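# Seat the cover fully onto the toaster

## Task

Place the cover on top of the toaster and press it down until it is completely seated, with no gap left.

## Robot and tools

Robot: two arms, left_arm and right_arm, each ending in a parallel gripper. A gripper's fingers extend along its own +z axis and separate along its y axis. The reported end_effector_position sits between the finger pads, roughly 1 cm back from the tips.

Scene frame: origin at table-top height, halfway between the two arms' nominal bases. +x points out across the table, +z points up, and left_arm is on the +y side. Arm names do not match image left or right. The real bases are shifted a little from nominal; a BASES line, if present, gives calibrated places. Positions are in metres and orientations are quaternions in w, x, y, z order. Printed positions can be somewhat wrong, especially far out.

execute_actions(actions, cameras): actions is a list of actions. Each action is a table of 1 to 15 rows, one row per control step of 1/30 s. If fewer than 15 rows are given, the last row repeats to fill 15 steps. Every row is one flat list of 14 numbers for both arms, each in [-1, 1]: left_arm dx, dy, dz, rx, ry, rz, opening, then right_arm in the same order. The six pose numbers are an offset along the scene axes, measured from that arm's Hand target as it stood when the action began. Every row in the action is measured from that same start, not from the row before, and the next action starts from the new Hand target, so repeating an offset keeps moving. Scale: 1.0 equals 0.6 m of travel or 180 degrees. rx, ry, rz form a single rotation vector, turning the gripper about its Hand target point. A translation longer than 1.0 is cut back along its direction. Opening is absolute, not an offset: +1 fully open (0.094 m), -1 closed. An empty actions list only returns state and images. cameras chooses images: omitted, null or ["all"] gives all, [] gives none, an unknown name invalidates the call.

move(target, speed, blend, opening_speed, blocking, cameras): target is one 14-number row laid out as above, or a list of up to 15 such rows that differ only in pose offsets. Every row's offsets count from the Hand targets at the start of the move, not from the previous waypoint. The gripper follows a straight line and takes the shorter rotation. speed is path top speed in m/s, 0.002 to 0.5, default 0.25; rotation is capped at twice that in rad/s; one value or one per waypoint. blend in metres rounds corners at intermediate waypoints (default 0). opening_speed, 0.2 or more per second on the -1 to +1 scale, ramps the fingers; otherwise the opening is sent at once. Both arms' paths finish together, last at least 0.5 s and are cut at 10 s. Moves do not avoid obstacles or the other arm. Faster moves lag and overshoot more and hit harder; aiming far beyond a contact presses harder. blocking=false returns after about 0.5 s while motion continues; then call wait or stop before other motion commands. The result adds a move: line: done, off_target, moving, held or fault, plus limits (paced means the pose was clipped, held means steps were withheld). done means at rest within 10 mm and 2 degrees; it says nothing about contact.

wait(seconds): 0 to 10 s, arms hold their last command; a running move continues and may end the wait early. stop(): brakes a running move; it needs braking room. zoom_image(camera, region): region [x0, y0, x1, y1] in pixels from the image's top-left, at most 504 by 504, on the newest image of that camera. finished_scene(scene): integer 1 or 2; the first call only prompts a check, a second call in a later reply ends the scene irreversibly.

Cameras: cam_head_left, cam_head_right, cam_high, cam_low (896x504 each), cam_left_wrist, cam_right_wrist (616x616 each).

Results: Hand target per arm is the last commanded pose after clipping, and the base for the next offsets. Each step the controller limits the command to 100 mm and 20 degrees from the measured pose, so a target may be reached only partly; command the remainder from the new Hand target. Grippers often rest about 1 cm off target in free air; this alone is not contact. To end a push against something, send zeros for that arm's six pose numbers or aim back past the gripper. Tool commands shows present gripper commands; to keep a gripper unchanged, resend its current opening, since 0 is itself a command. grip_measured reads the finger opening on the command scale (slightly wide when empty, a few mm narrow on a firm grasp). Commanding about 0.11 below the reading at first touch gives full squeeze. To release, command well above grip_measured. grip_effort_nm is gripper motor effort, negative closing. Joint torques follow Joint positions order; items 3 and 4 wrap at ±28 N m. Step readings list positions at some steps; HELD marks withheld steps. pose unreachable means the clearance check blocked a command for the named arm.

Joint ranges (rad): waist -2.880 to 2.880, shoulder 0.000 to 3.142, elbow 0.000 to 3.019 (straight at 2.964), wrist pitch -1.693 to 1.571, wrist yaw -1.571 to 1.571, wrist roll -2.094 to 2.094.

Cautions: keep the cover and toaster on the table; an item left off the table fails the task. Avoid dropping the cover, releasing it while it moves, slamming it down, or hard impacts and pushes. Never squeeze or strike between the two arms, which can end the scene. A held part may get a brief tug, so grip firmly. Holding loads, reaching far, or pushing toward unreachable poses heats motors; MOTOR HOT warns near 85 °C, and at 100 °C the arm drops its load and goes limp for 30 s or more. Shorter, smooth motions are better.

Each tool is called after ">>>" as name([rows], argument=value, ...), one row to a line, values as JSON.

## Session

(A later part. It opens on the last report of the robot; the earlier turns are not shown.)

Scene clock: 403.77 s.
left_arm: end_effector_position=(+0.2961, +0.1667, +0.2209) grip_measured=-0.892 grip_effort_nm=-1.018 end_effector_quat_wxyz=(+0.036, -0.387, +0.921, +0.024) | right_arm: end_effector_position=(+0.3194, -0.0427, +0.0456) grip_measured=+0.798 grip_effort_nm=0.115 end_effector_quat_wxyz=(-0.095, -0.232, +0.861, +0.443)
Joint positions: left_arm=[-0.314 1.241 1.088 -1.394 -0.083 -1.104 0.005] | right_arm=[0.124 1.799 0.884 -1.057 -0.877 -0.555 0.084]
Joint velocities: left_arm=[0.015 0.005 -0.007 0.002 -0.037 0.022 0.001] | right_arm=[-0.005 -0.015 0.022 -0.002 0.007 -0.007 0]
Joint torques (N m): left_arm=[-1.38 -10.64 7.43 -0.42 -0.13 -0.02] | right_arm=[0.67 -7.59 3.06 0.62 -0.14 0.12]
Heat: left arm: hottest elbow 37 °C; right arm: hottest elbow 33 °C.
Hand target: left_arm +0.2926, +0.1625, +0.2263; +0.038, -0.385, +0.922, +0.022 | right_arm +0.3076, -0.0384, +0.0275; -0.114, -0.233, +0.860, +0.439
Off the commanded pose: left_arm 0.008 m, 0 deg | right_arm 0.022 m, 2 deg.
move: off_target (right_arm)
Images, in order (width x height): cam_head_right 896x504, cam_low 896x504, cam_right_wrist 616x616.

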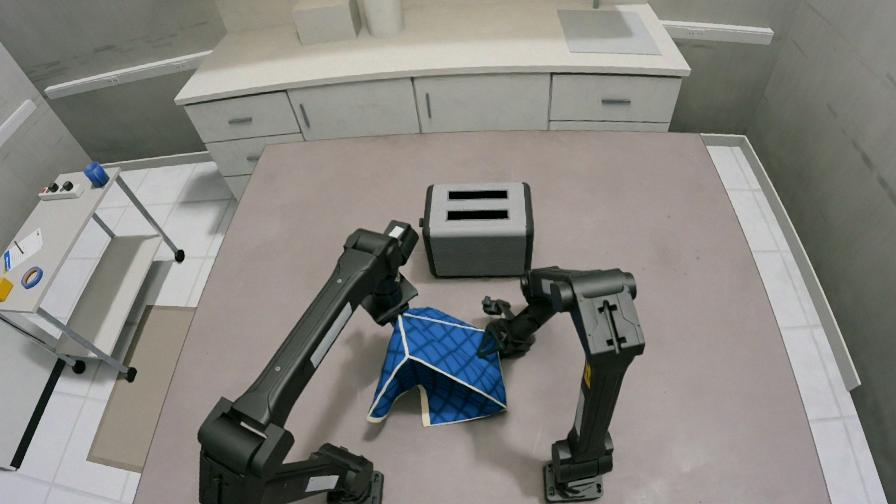

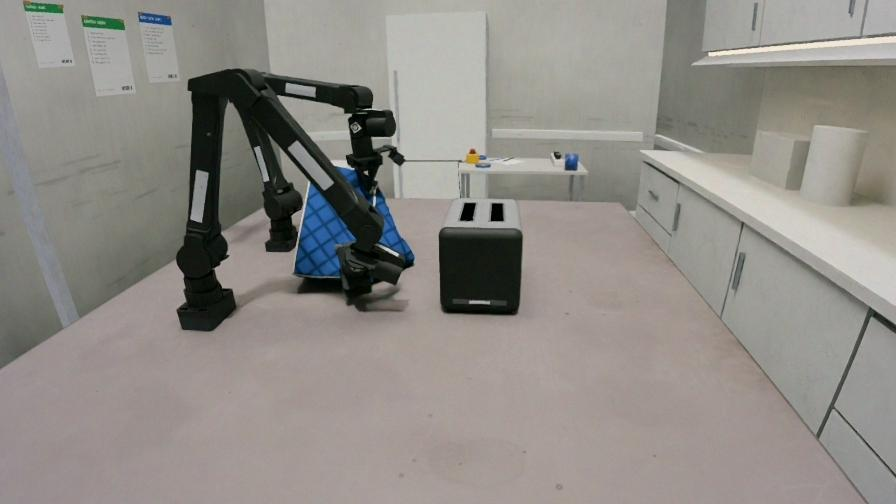

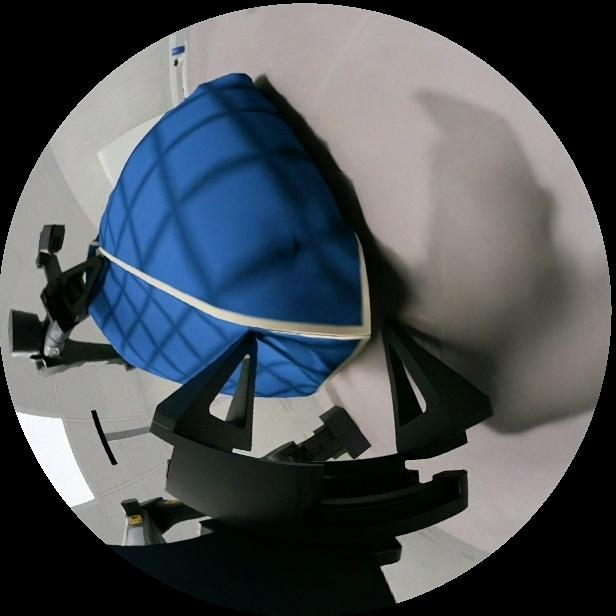

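>>> move(target=[0,0,0,0,0,0,-1,-0.02,0.03,-0.02,0,0,0,-1], opening_speed=1.5, cameras=["cam_head_right","cam_right_wrist"])

>>> move(target=[0,0,0.12,0,0,0,-1,0,0,0.26,0,0,0,-1], speed=0.08)

Scene clock: 409.23 s.
left_arm: end_effector_position=(+0.2943, +0.1672, +0.2186) grip_measured=-0.892 grip_effort_nm=-1.028 end_effector_quat_wxyz=(+0.035, -0.388, +0.921, +0.027) | right_arm: end_effector_position=(+0.3040, -0.0219, +0.0284) grip_measured=-0.943 grip_effort_nm=-0.969 end_effector_quat_wxyz=(-0.097, -0.235, +0.859, +0.444)
Joint positions: left_arm=[-0.316 1.241 1.082 -1.394 -0.087 -1.108 0.005] | right_arm=[0.187 1.811 0.835 -0.932 -0.899 -0.474 0.003]
Joint velocities: left_arm=[0.005 -0.005 0.002 -0.032 0.037 -0.066 0] | right_arm=[-0.005 -0.024 -0.002 -0.022 -0.051 -0.007 -0.002]
Joint torques (N m): left_arm=[-1.44 -10.23 7.82 -0.42 -0.01 -0.04] | right_arm=[0.09 -7.88 3.62 0.1 -0.22 0.1]
Heat: left arm: hottest elbow 37 °C; right arm: hottest elbow 33 °C.
Hand target: left_arm +0.2925, +0.1624, +0.2263; +0.038, -0.385, +0.922, +0.022 | right_arm +0.2953, -0.0200, +0.0159; -0.114, -0.233, +0.860, +0.439
Off the commanded pose: left_arm 0.009 m, 1 deg | right_arm 0.016 m, 2 deg.
move: off_target (right_arm)
Images, in order (width x height): cam_head_right 896x504, cam_right_wrist 616x616.

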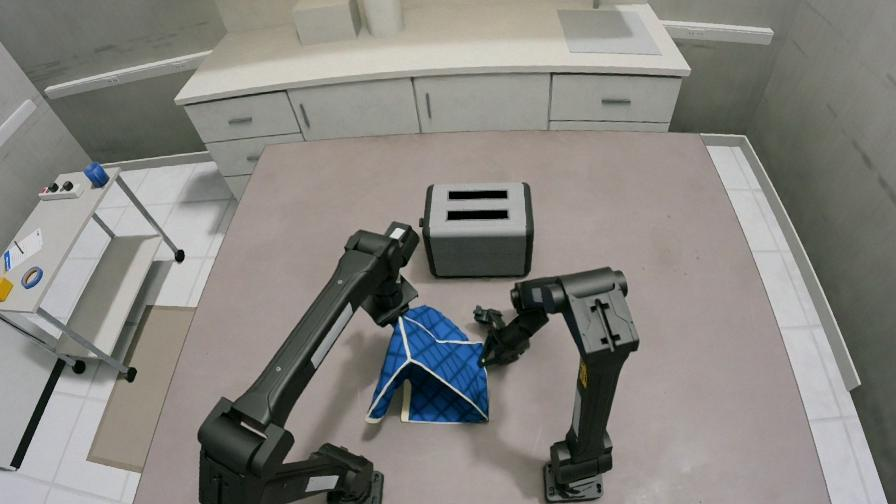

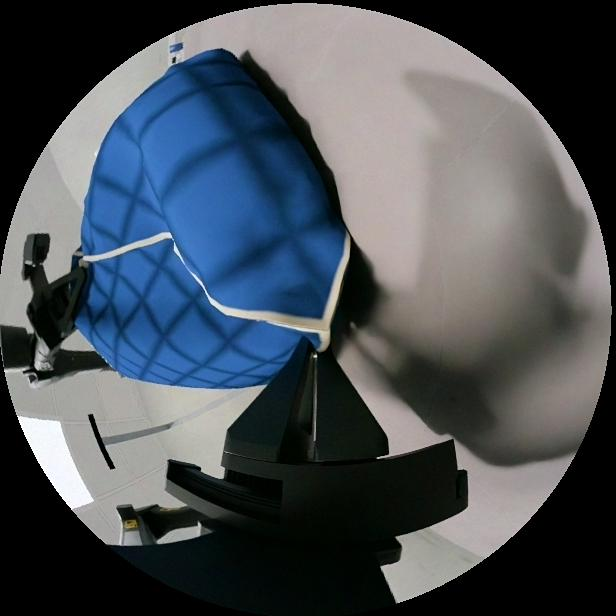

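Scene clock: 411.80 s.
left_arm: end_effector_position=(+0.2873, +0.1695, +0.2740) grip_measured=-0.892 grip_effort_nm=-1.018 end_effector_quat_wxyz=(+0.018, -0.387, +0.921, +0.042) | right_arm: end_effector_position=(+0.2826, -0.0279, +0.1543) grip_measured=-0.951 grip_effort_nm=-1.033 end_effector_quat_wxyz=(-0.136, -0.216, +0.860, +0.441)
Joint positions: left_arm=[-0.316 1.238 1.225 -1.584 -0.087 -1.108 0.005] | right_arm=[0.187 1.534 0.906 -1.367 -0.889 -0.473 0.002]
Joint velocities: left_arm=[-0.005 0.005 0.017 0.012 0.007 -0.066 -0.001] | right_arm=[-0.005 -0.005 -0.012 -0.017 0.066 -0.037 -0.001]
Joint torques (N m): left_arm=[-1.26 -10.87 10.59 -0.47 0.02 -0.04] | right_arm=[0.03 -9.7 10.66 -0.69 -0.59 0.1]
Heat: left arm: hottest elbow 37 °C; right arm: hottest elbow 33 °C.
Hand target: left_arm +0.2926, +0.1613, +0.2983; +0.039, -0.385, +0.922, +0.022 | right_arm +0.2974, -0.0200, +0.1723; -0.114, -0.233, +0.860, +0.440
Off the commanded pose: left_arm 0.026 m, 3 deg | right_arm 0.023 m, 3 deg.
move: off_target (left_arm, right_arm)

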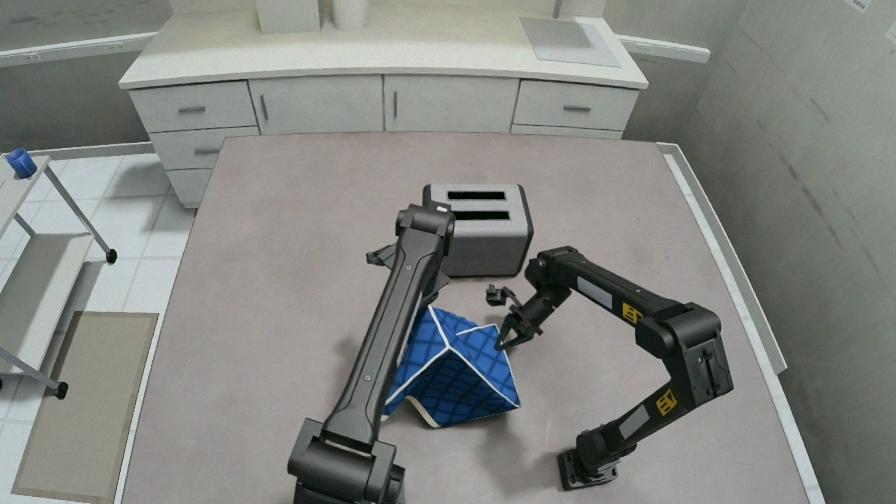

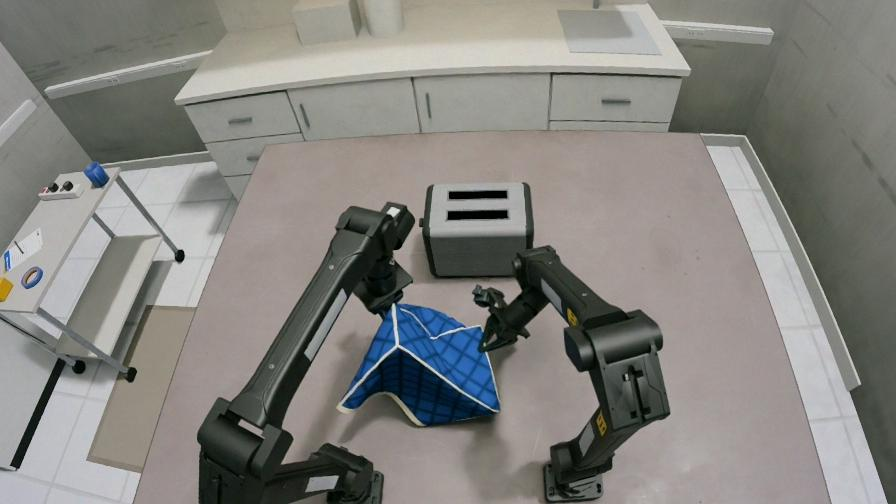

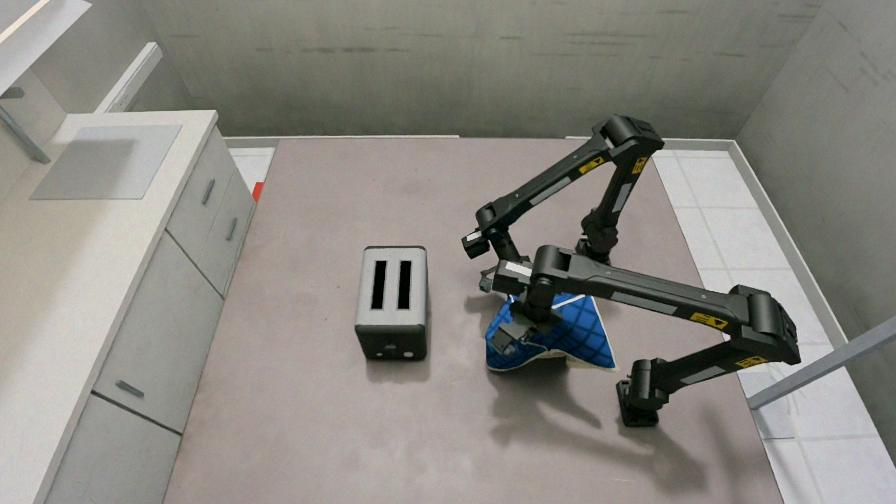

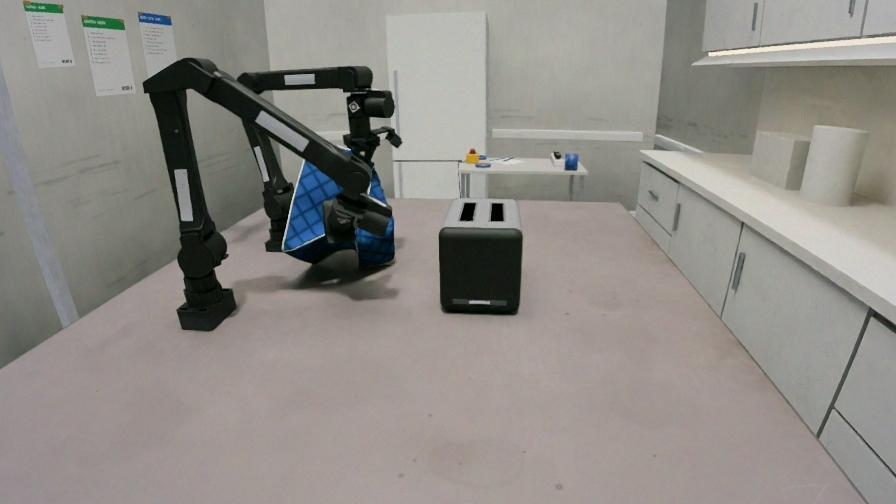

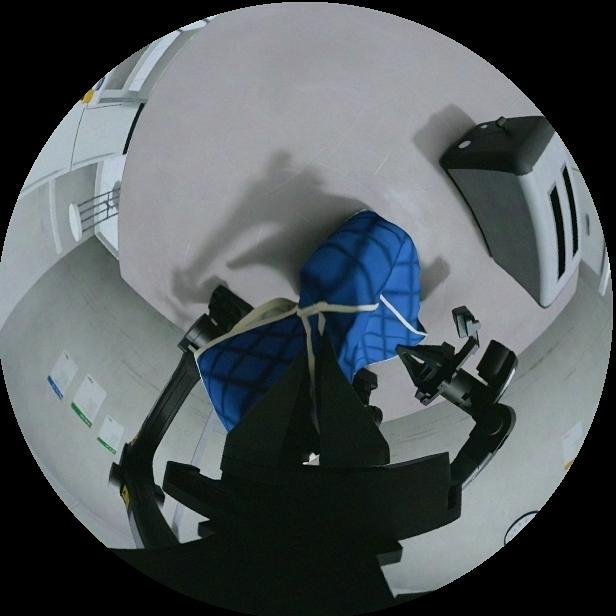

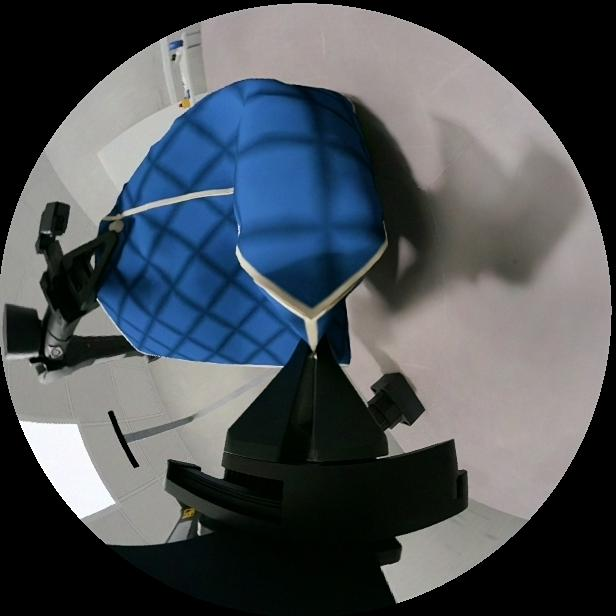

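>>> move(target=[0.04,-0.02,0.23,0,0,0,-1,0.05,-0.15,0.46,0,0,0,-1], speed=0.1)

Scene clock: 420.27 s.
left_arm: end_effector_position=(+0.3200, +0.1512, +0.4095) grip_measured=-0.892 grip_effort_nm=-1.033 end_effector_quat_wxyz=(+0.113, -0.381, +0.917, -0.041) | right_arm: end_effector_position=(+0.3262, -0.1047, +0.4185) grip_measured=-0.951 grip_effort_nm=-1.043 end_effector_quat_wxyz=(+0.095, -0.125, +0.901, +0.404)
Joint positions: left_arm=[-0.336 1.228 1.562 -1.679 -0.087 -1.108 0.005] | right_arm=[-0.06 1.133 1.316 -1.675 -0.852 -0.264 0.002]
Joint velocities: left_arm=[-0.005 -0.015 -0.012 -0.027 -0.037 0.066 0] | right_arm=[0.005 -0.015 -0.002 0.002 -0.007 -0.022 0]
Joint torques (N m): left_arm=[-1.14 -10.52 10.44 -0.08 -0.09 0.09] | right_arm=[-2.32 -6.3 14.46 0.16 -0.95 0.24]
Heat: left arm: hottest elbow 38 °C; right arm: hottest elbow 34 °C.
Hand target: left_arm +0.3163, +0.1471, +0.4363; +0.038, -0.383, +0.923, +0.021 | right_arm +0.3310, -0.1099, +0.4495; -0.057, -0.204, +0.878, +0.430
Off the commanded pose: left_arm 0.027 m, 11 deg | right_arm 0.030 m, 28 deg; orientation clipped.
joint sent to its limit (left arm) — joint 4 (wrist pitch), lower limit. The joint targets are off in orientation, not in position.
joint sent to its limit (right arm) — joint 4 (wrist pitch), lower limit. The joint targets are off in orientation, not in position.
move: off_target (left_arm, right_arm); limits=paced

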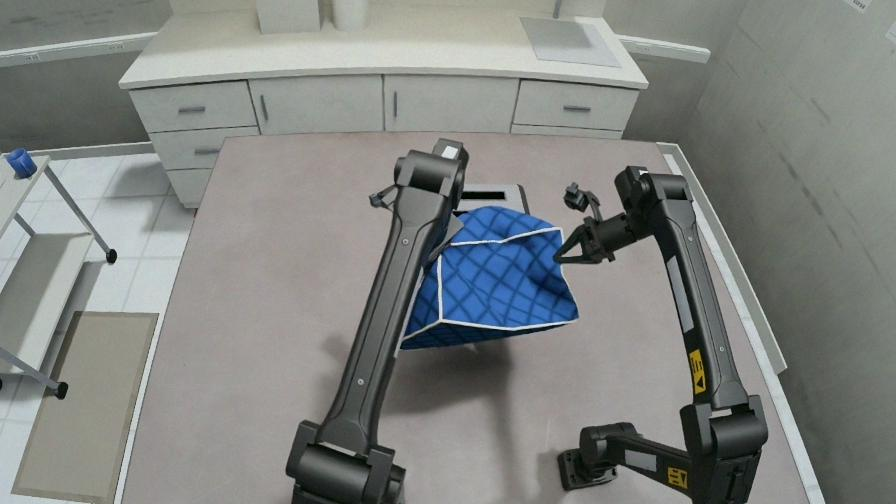

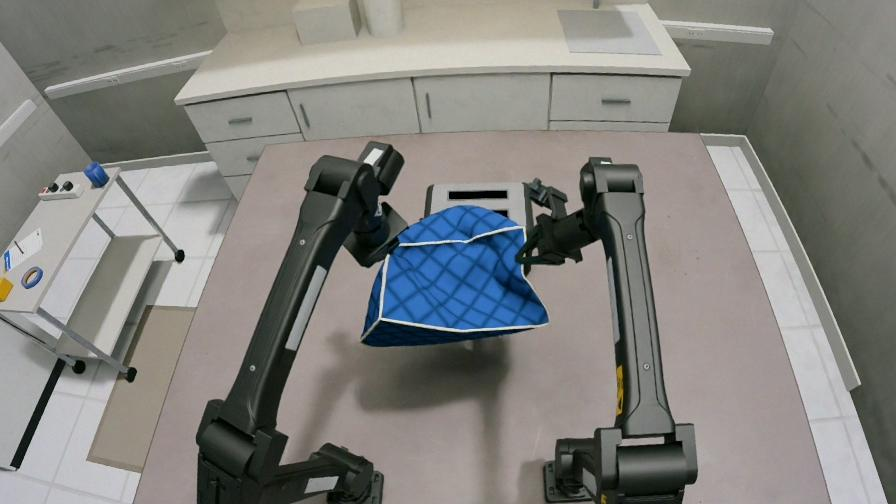

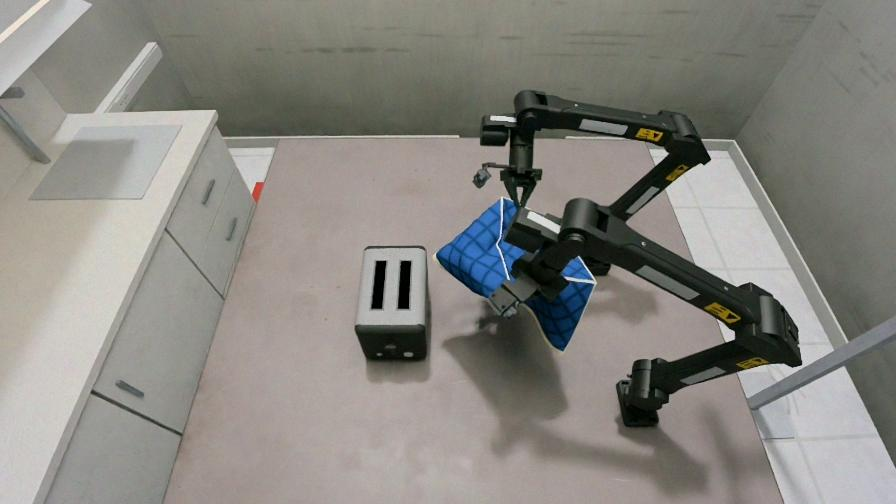

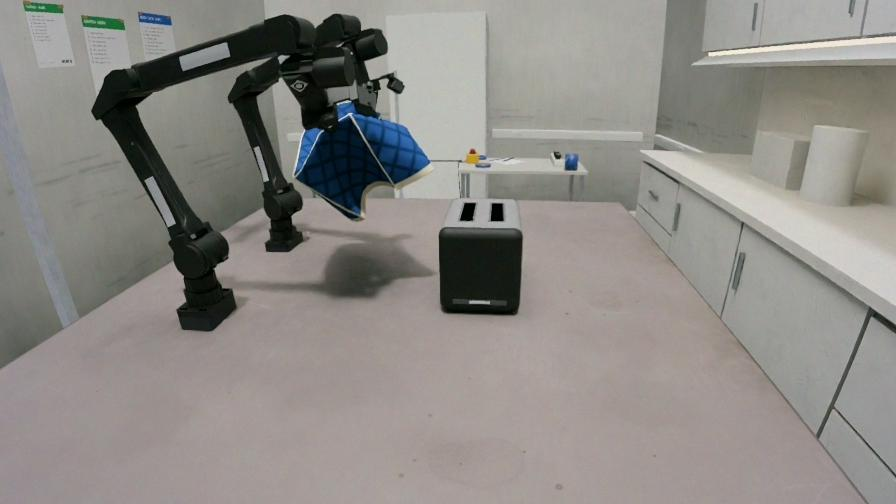

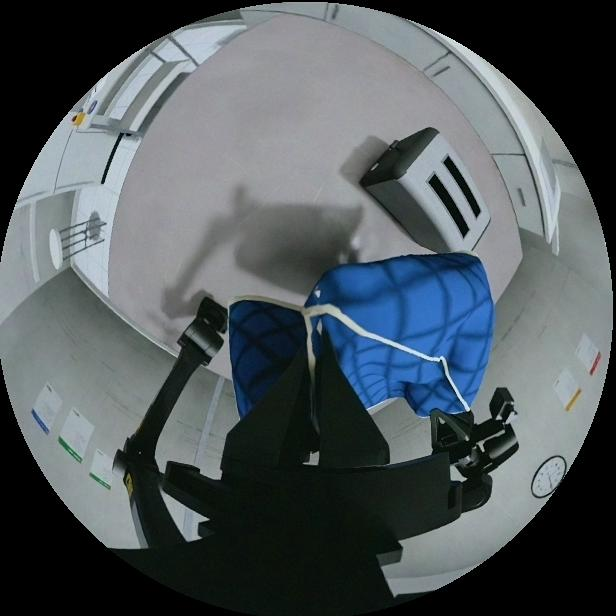

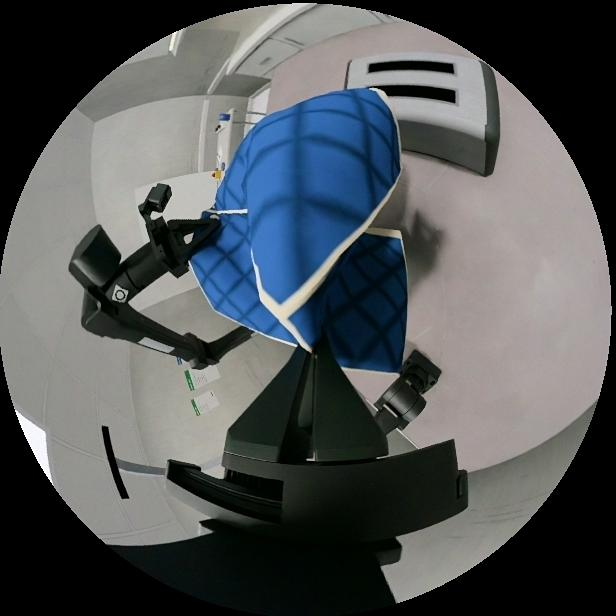

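>>> move(target=[0.4,-0.01,0.0,0,0,0,-1,0.38,-0.025,-0.02,0,0,0,-1], speed=0.1)

Scene clock: 430.53 s.
left_arm: end_effector_position=(+0.5481, +0.1332, +0.4307) grip_measured=-0.892 grip_effort_nm=-1.023 end_effector_quat_wxyz=(+0.161, -0.368, +0.913, -0.063) | right_arm: end_effector_position=(+0.5449, -0.1188, +0.4177) grip_measured=-0.951 grip_effort_nm=-1.018 end_effector_quat_wxyz=(+0.106, -0.123, +0.894, +0.417)
Joint positions: left_arm=[-0.239 1.8 2.246 -1.679 -0.081 -0.986 0.005] | right_arm=[-0.085 1.704 1.887 -1.676 -0.887 -0.284 0.002]
Joint velocities: left_arm=[0.005 0.005 -0.007 -0.012 0.007 -0.051 0] | right_arm=[-0.005 -0.005 0.002 0.027 0.007 -0.007 -0.001]
Joint torques (N m): left_arm=[0.79 -17.44 10.26 0.12 -0.26 0.13] | right_arm=[-1.79 -12.04 14.54 0.18 -1.01 0.16]
Heat: left arm: hottest elbow 39 °C; right arm: hottest elbow 37 °C.
Hand target: left_arm +0.5569, +0.1395, +0.4391; +0.039, -0.383, +0.923, +0.020 | right_arm +0.5588, -0.1242, +0.4338; -0.049, -0.201, +0.879, +0.429
Off the commanded pose: left_arm 0.013 m, 17 deg | right_arm 0.025 m, 21 deg; orientation clipped.
joint sent to its limit (left arm) — joint 4 (wrist pitch), lower limit. The joint targets are off in orientation, not in position.
joint sent to its limit (right arm) — joint 4 (wrist pitch), lower limit. The joint targets are off in position and orientation.
move: off_target (left_arm, right_arm); limits=paced

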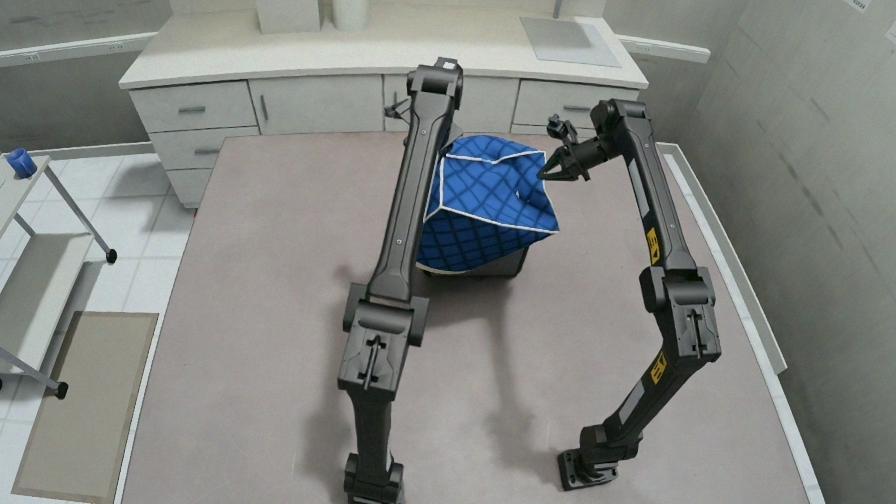

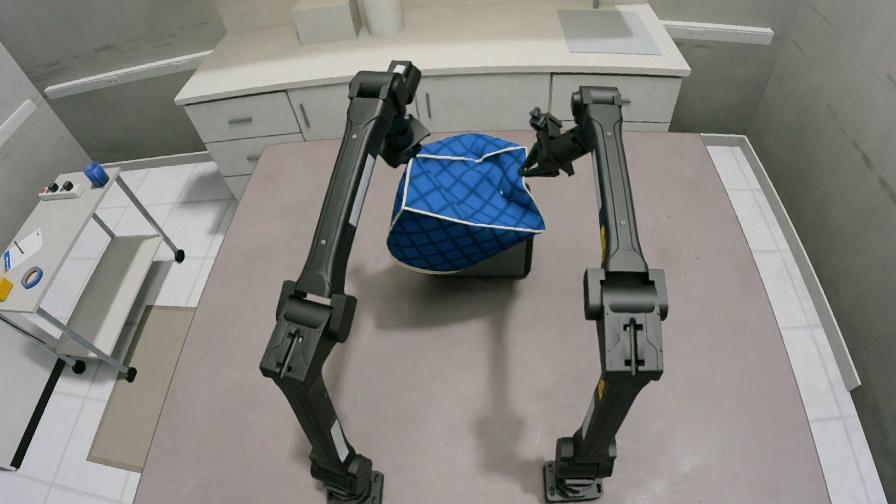

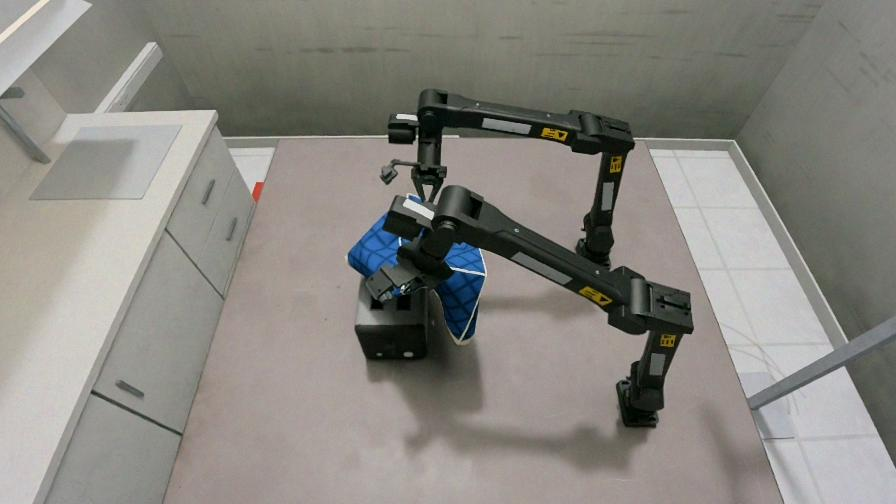

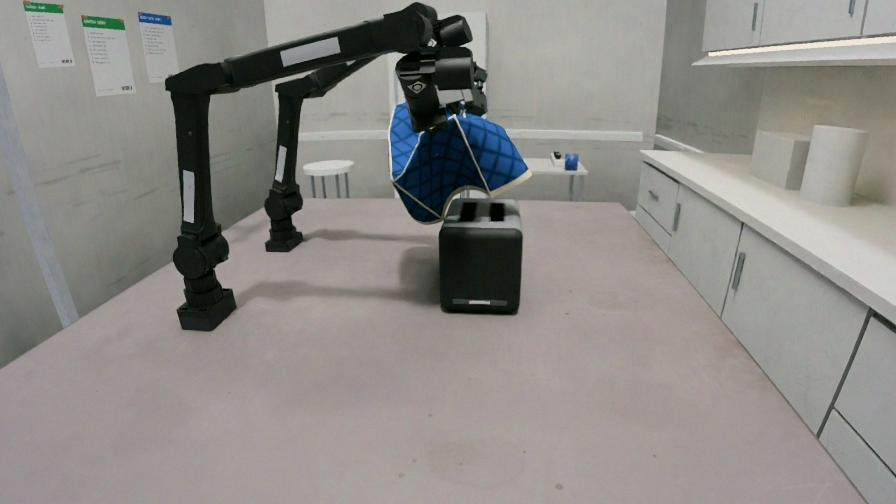

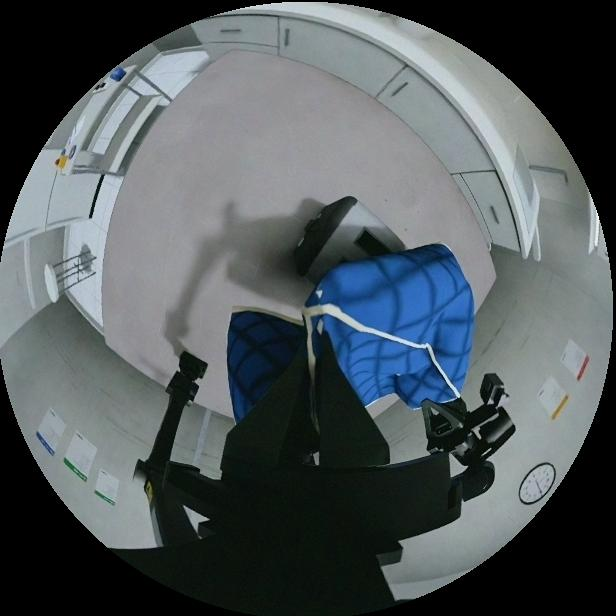

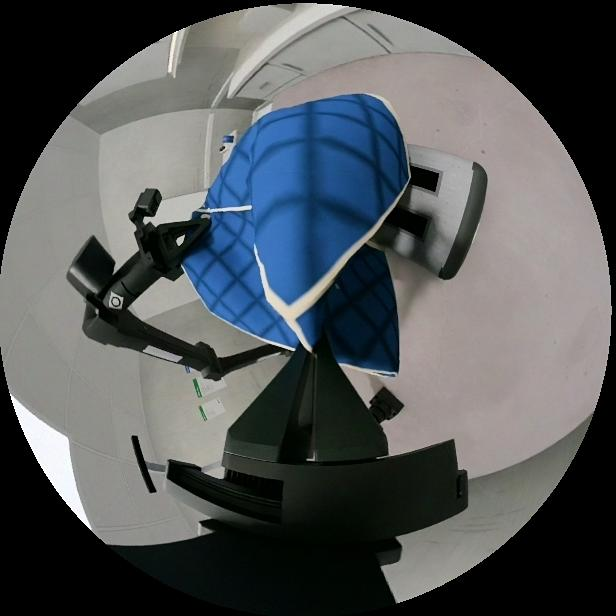

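>>> move(target=[0.03,0.0,-0.18,0,0,0,-1,-0.02,-0.02,-0.18,0,0,0,-1], speed=0.08)

Scene clock: 439.87 s.
left_arm: end_effector_position=(+0.5678, +0.1351, +0.3542) grip_measured=-0.892 grip_effort_nm=-1.033 end_effector_quat_wxyz=(+0.102, -0.374, +0.922, -0.021) | right_arm: end_effector_position=(+0.5414, -0.1306, +0.3445) grip_measured=-0.951 grip_effort_nm=-1.038 end_effector_quat_wxyz=(+0.068, -0.162, +0.897, +0.406)
Joint positions: left_arm=[-0.228 1.896 2.199 -1.681 -0.082 -0.986 0.005] | right_arm=[-0.099 1.756 1.777 -1.676 -0.846 -0.457 0.002]
Joint velocities: left_arm=[-0.005 -0.024 0.012 -0.012 -0.022 0.007 0.001] | right_arm=[0.005 -0.005 0.002 0.002 -0.022 -0.022 0]
Joint torques (N m): left_arm=[0.97 -17.67 7.08 0.01 -0.11 0.03] | right_arm=[-1.67 -11.69 7.97 -0.08 -0.46 -0.11]
Heat: left arm: hottest elbow 40 °C; right arm: hottest elbow 38 °C.
Hand target: left_arm +0.5751, +0.1412, +0.3315; +0.039, -0.385, +0.922, +0.021 | right_arm +0.5457, -0.1360, +0.3252; -0.049, -0.201, +0.879, +0.429
Off the commanded pose: left_arm 0.025 m, 9 deg | right_arm 0.020 m, 15 deg.
joint sent to its limit (left arm) — joint 4 (wrist pitch), lower limit. The joint targets are off in orientation, not in position.
joint sent to its limit (right arm) — joint 4 (wrist pitch), lower limit. The joint targets are off in orientation, not in position.
move: off_target (left_arm, right_arm)

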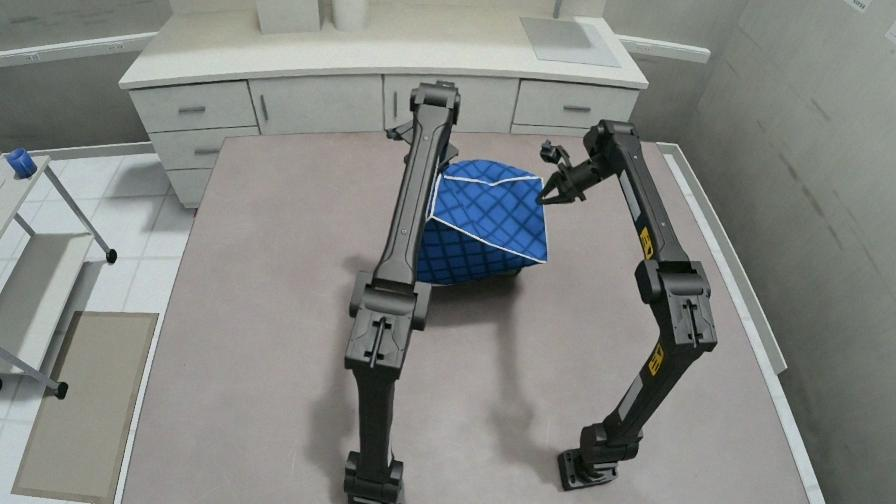

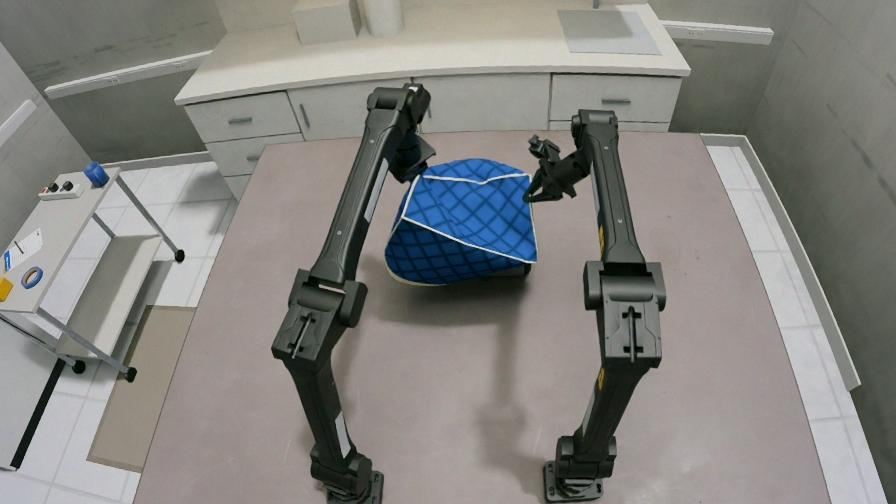

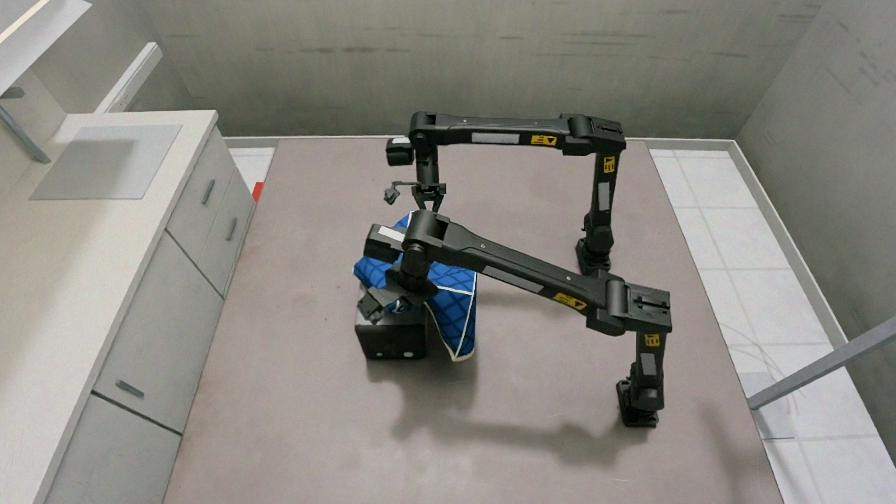

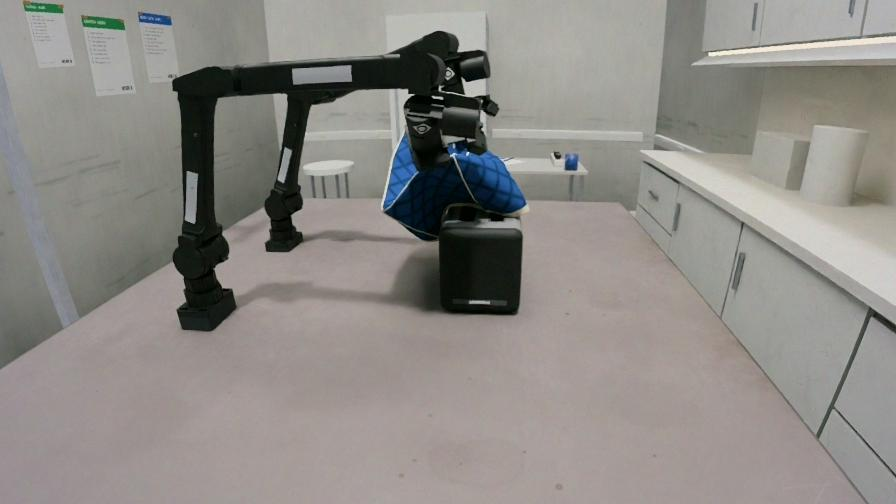

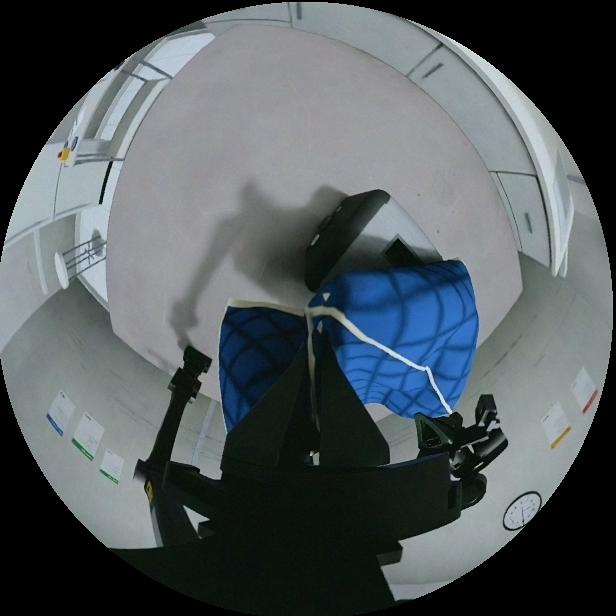

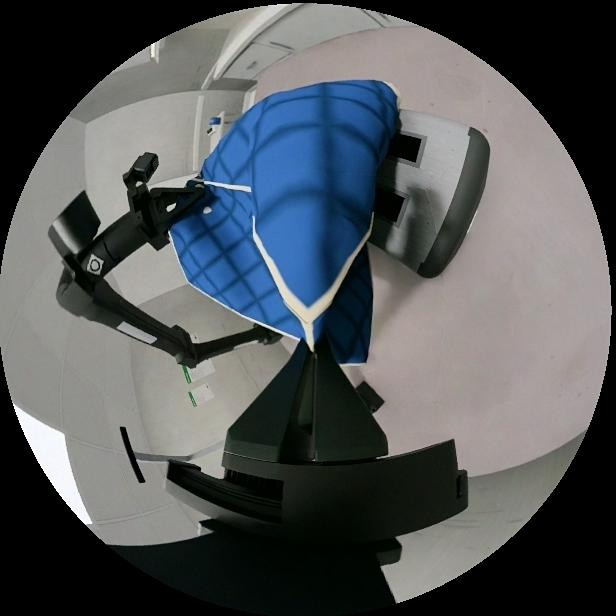

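>>> move([
  [0.03,-0.05,0.05,0,0,0,-1,0.05,-0.075,0.05,0,0,0,-1],
  [0.07,-0.05,-0.1,0,0,0,-1,0.08,-0.075,-0.1,0,0,0,-1],
], speed=0.08, cameras=["cam_head_right","cam_low","cam_high","cam_right_wrist"])

Scene clock: 450.80 s.
left_arm: end_effector_position=(+0.6030, +0.1105, +0.2903) grip_measured=-0.891 grip_effort_nm=-1.028 end_effector_quat_wxyz=(+0.070, -0.372, +0.925, -0.001) | right_arm: end_effector_position=(+0.5786, -0.1745, +0.2727) grip_measured=-0.951 grip_effort_nm=-1.033 end_effector_quat_wxyz=(+0.047, -0.154, +0.900, +0.404)
Joint positions: left_arm=[-0.253 2.056 2.285 -1.686 -0.081 -1.008 0.005] | right_arm=[-0.167 1.919 1.824 -1.676 -0.82 -0.558 0.002]
Joint velocities: left_arm=[0.005 -0.005 -0.002 -0.002 -0.007 -0.051 0] | right_arm=[-0.015 -0.005 0.012 -0.007 -0.007 0.007 0.001]
Joint torques (N m): left_arm=[0.26 -18.55 9.65 -0.02 -0.13 -0.11] | right_arm=[-1.49 -12.86 12.51 -0.23 -0.06 -0.08]
Heat: left arm: hottest elbow 40 °C; right arm: hottest elbow 37 °C.
Hand target: left_arm +0.6171, +0.1117, +0.2713; +0.039, -0.385, +0.922, +0.021 | right_arm +0.5929, -0.1809, +0.2639; -0.050, -0.201, +0.880, +0.428
Off the commanded pose: left_arm 0.023 m, 5 deg | right_arm 0.018 m, 13 deg.
joint sent to its limit (left arm) — joint 4 (wrist pitch), lower limit. The joint targets are off in orientation, not in position.
joint sent to its limit (right arm) — joint 4 (wrist pitch), lower limit. The joint targets are off in orientation, not in position.
move: off_target (left_arm, right_arm)
Images, in order (width x height): cam_head_right 896x504, cam_high 896x504, cam_low 896x504, cam_right_wrist 616x616.

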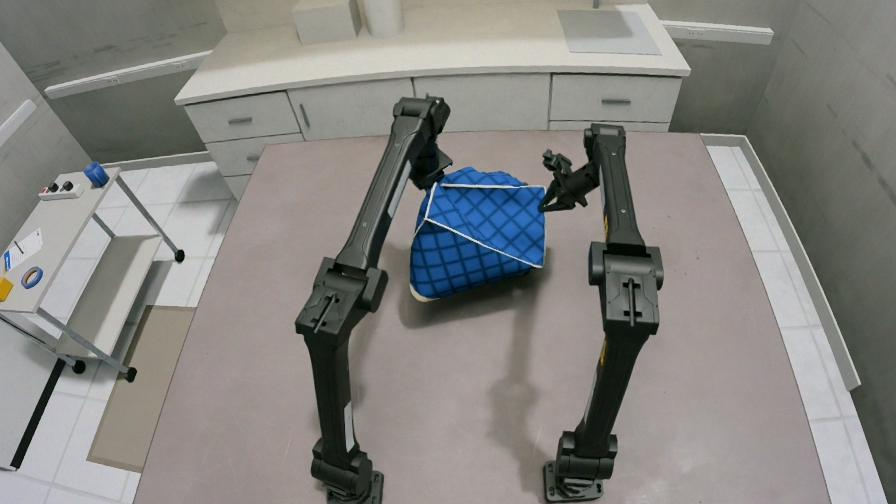

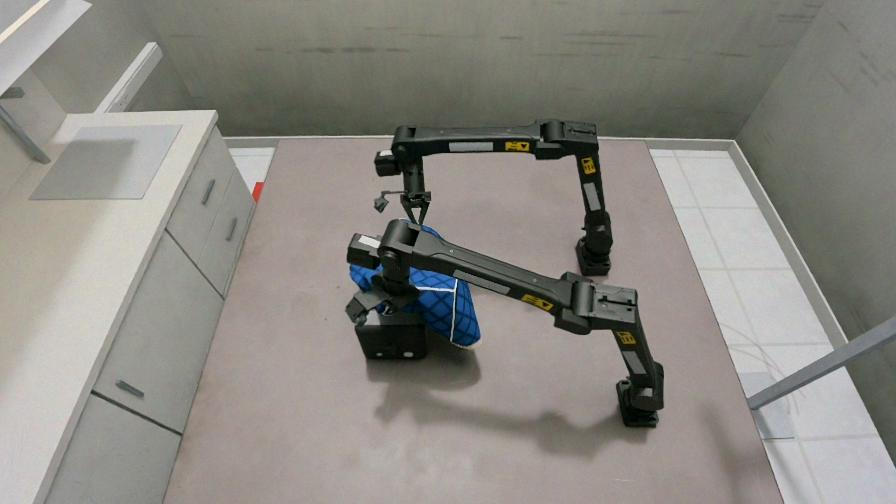

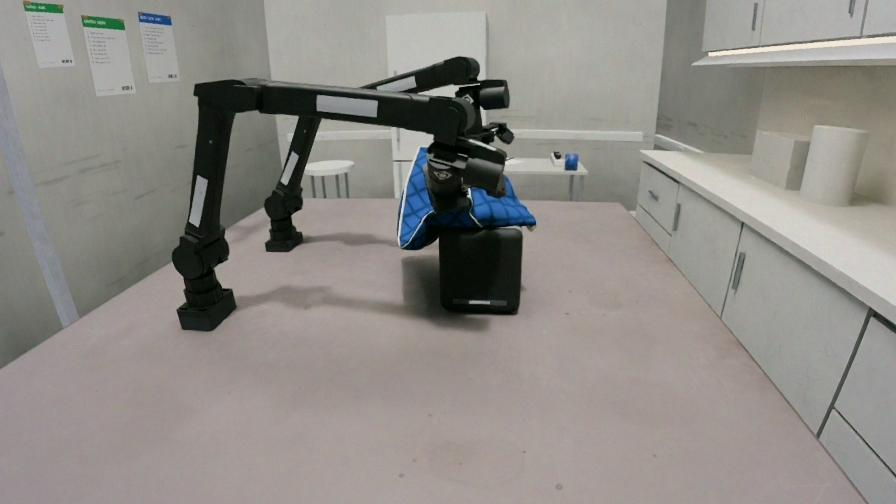

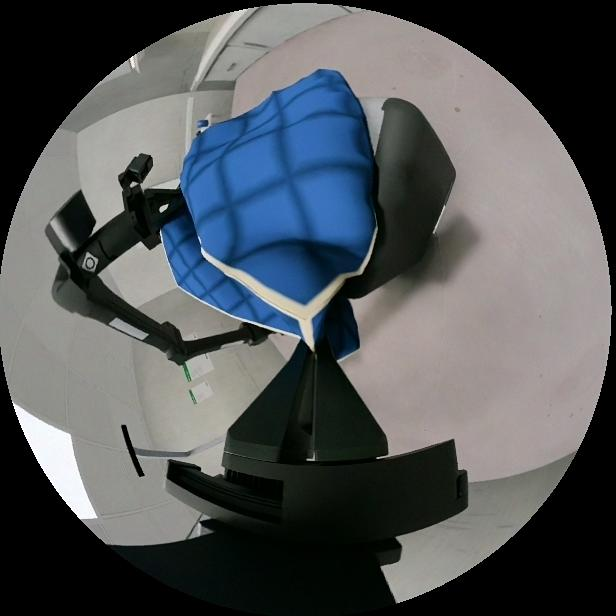

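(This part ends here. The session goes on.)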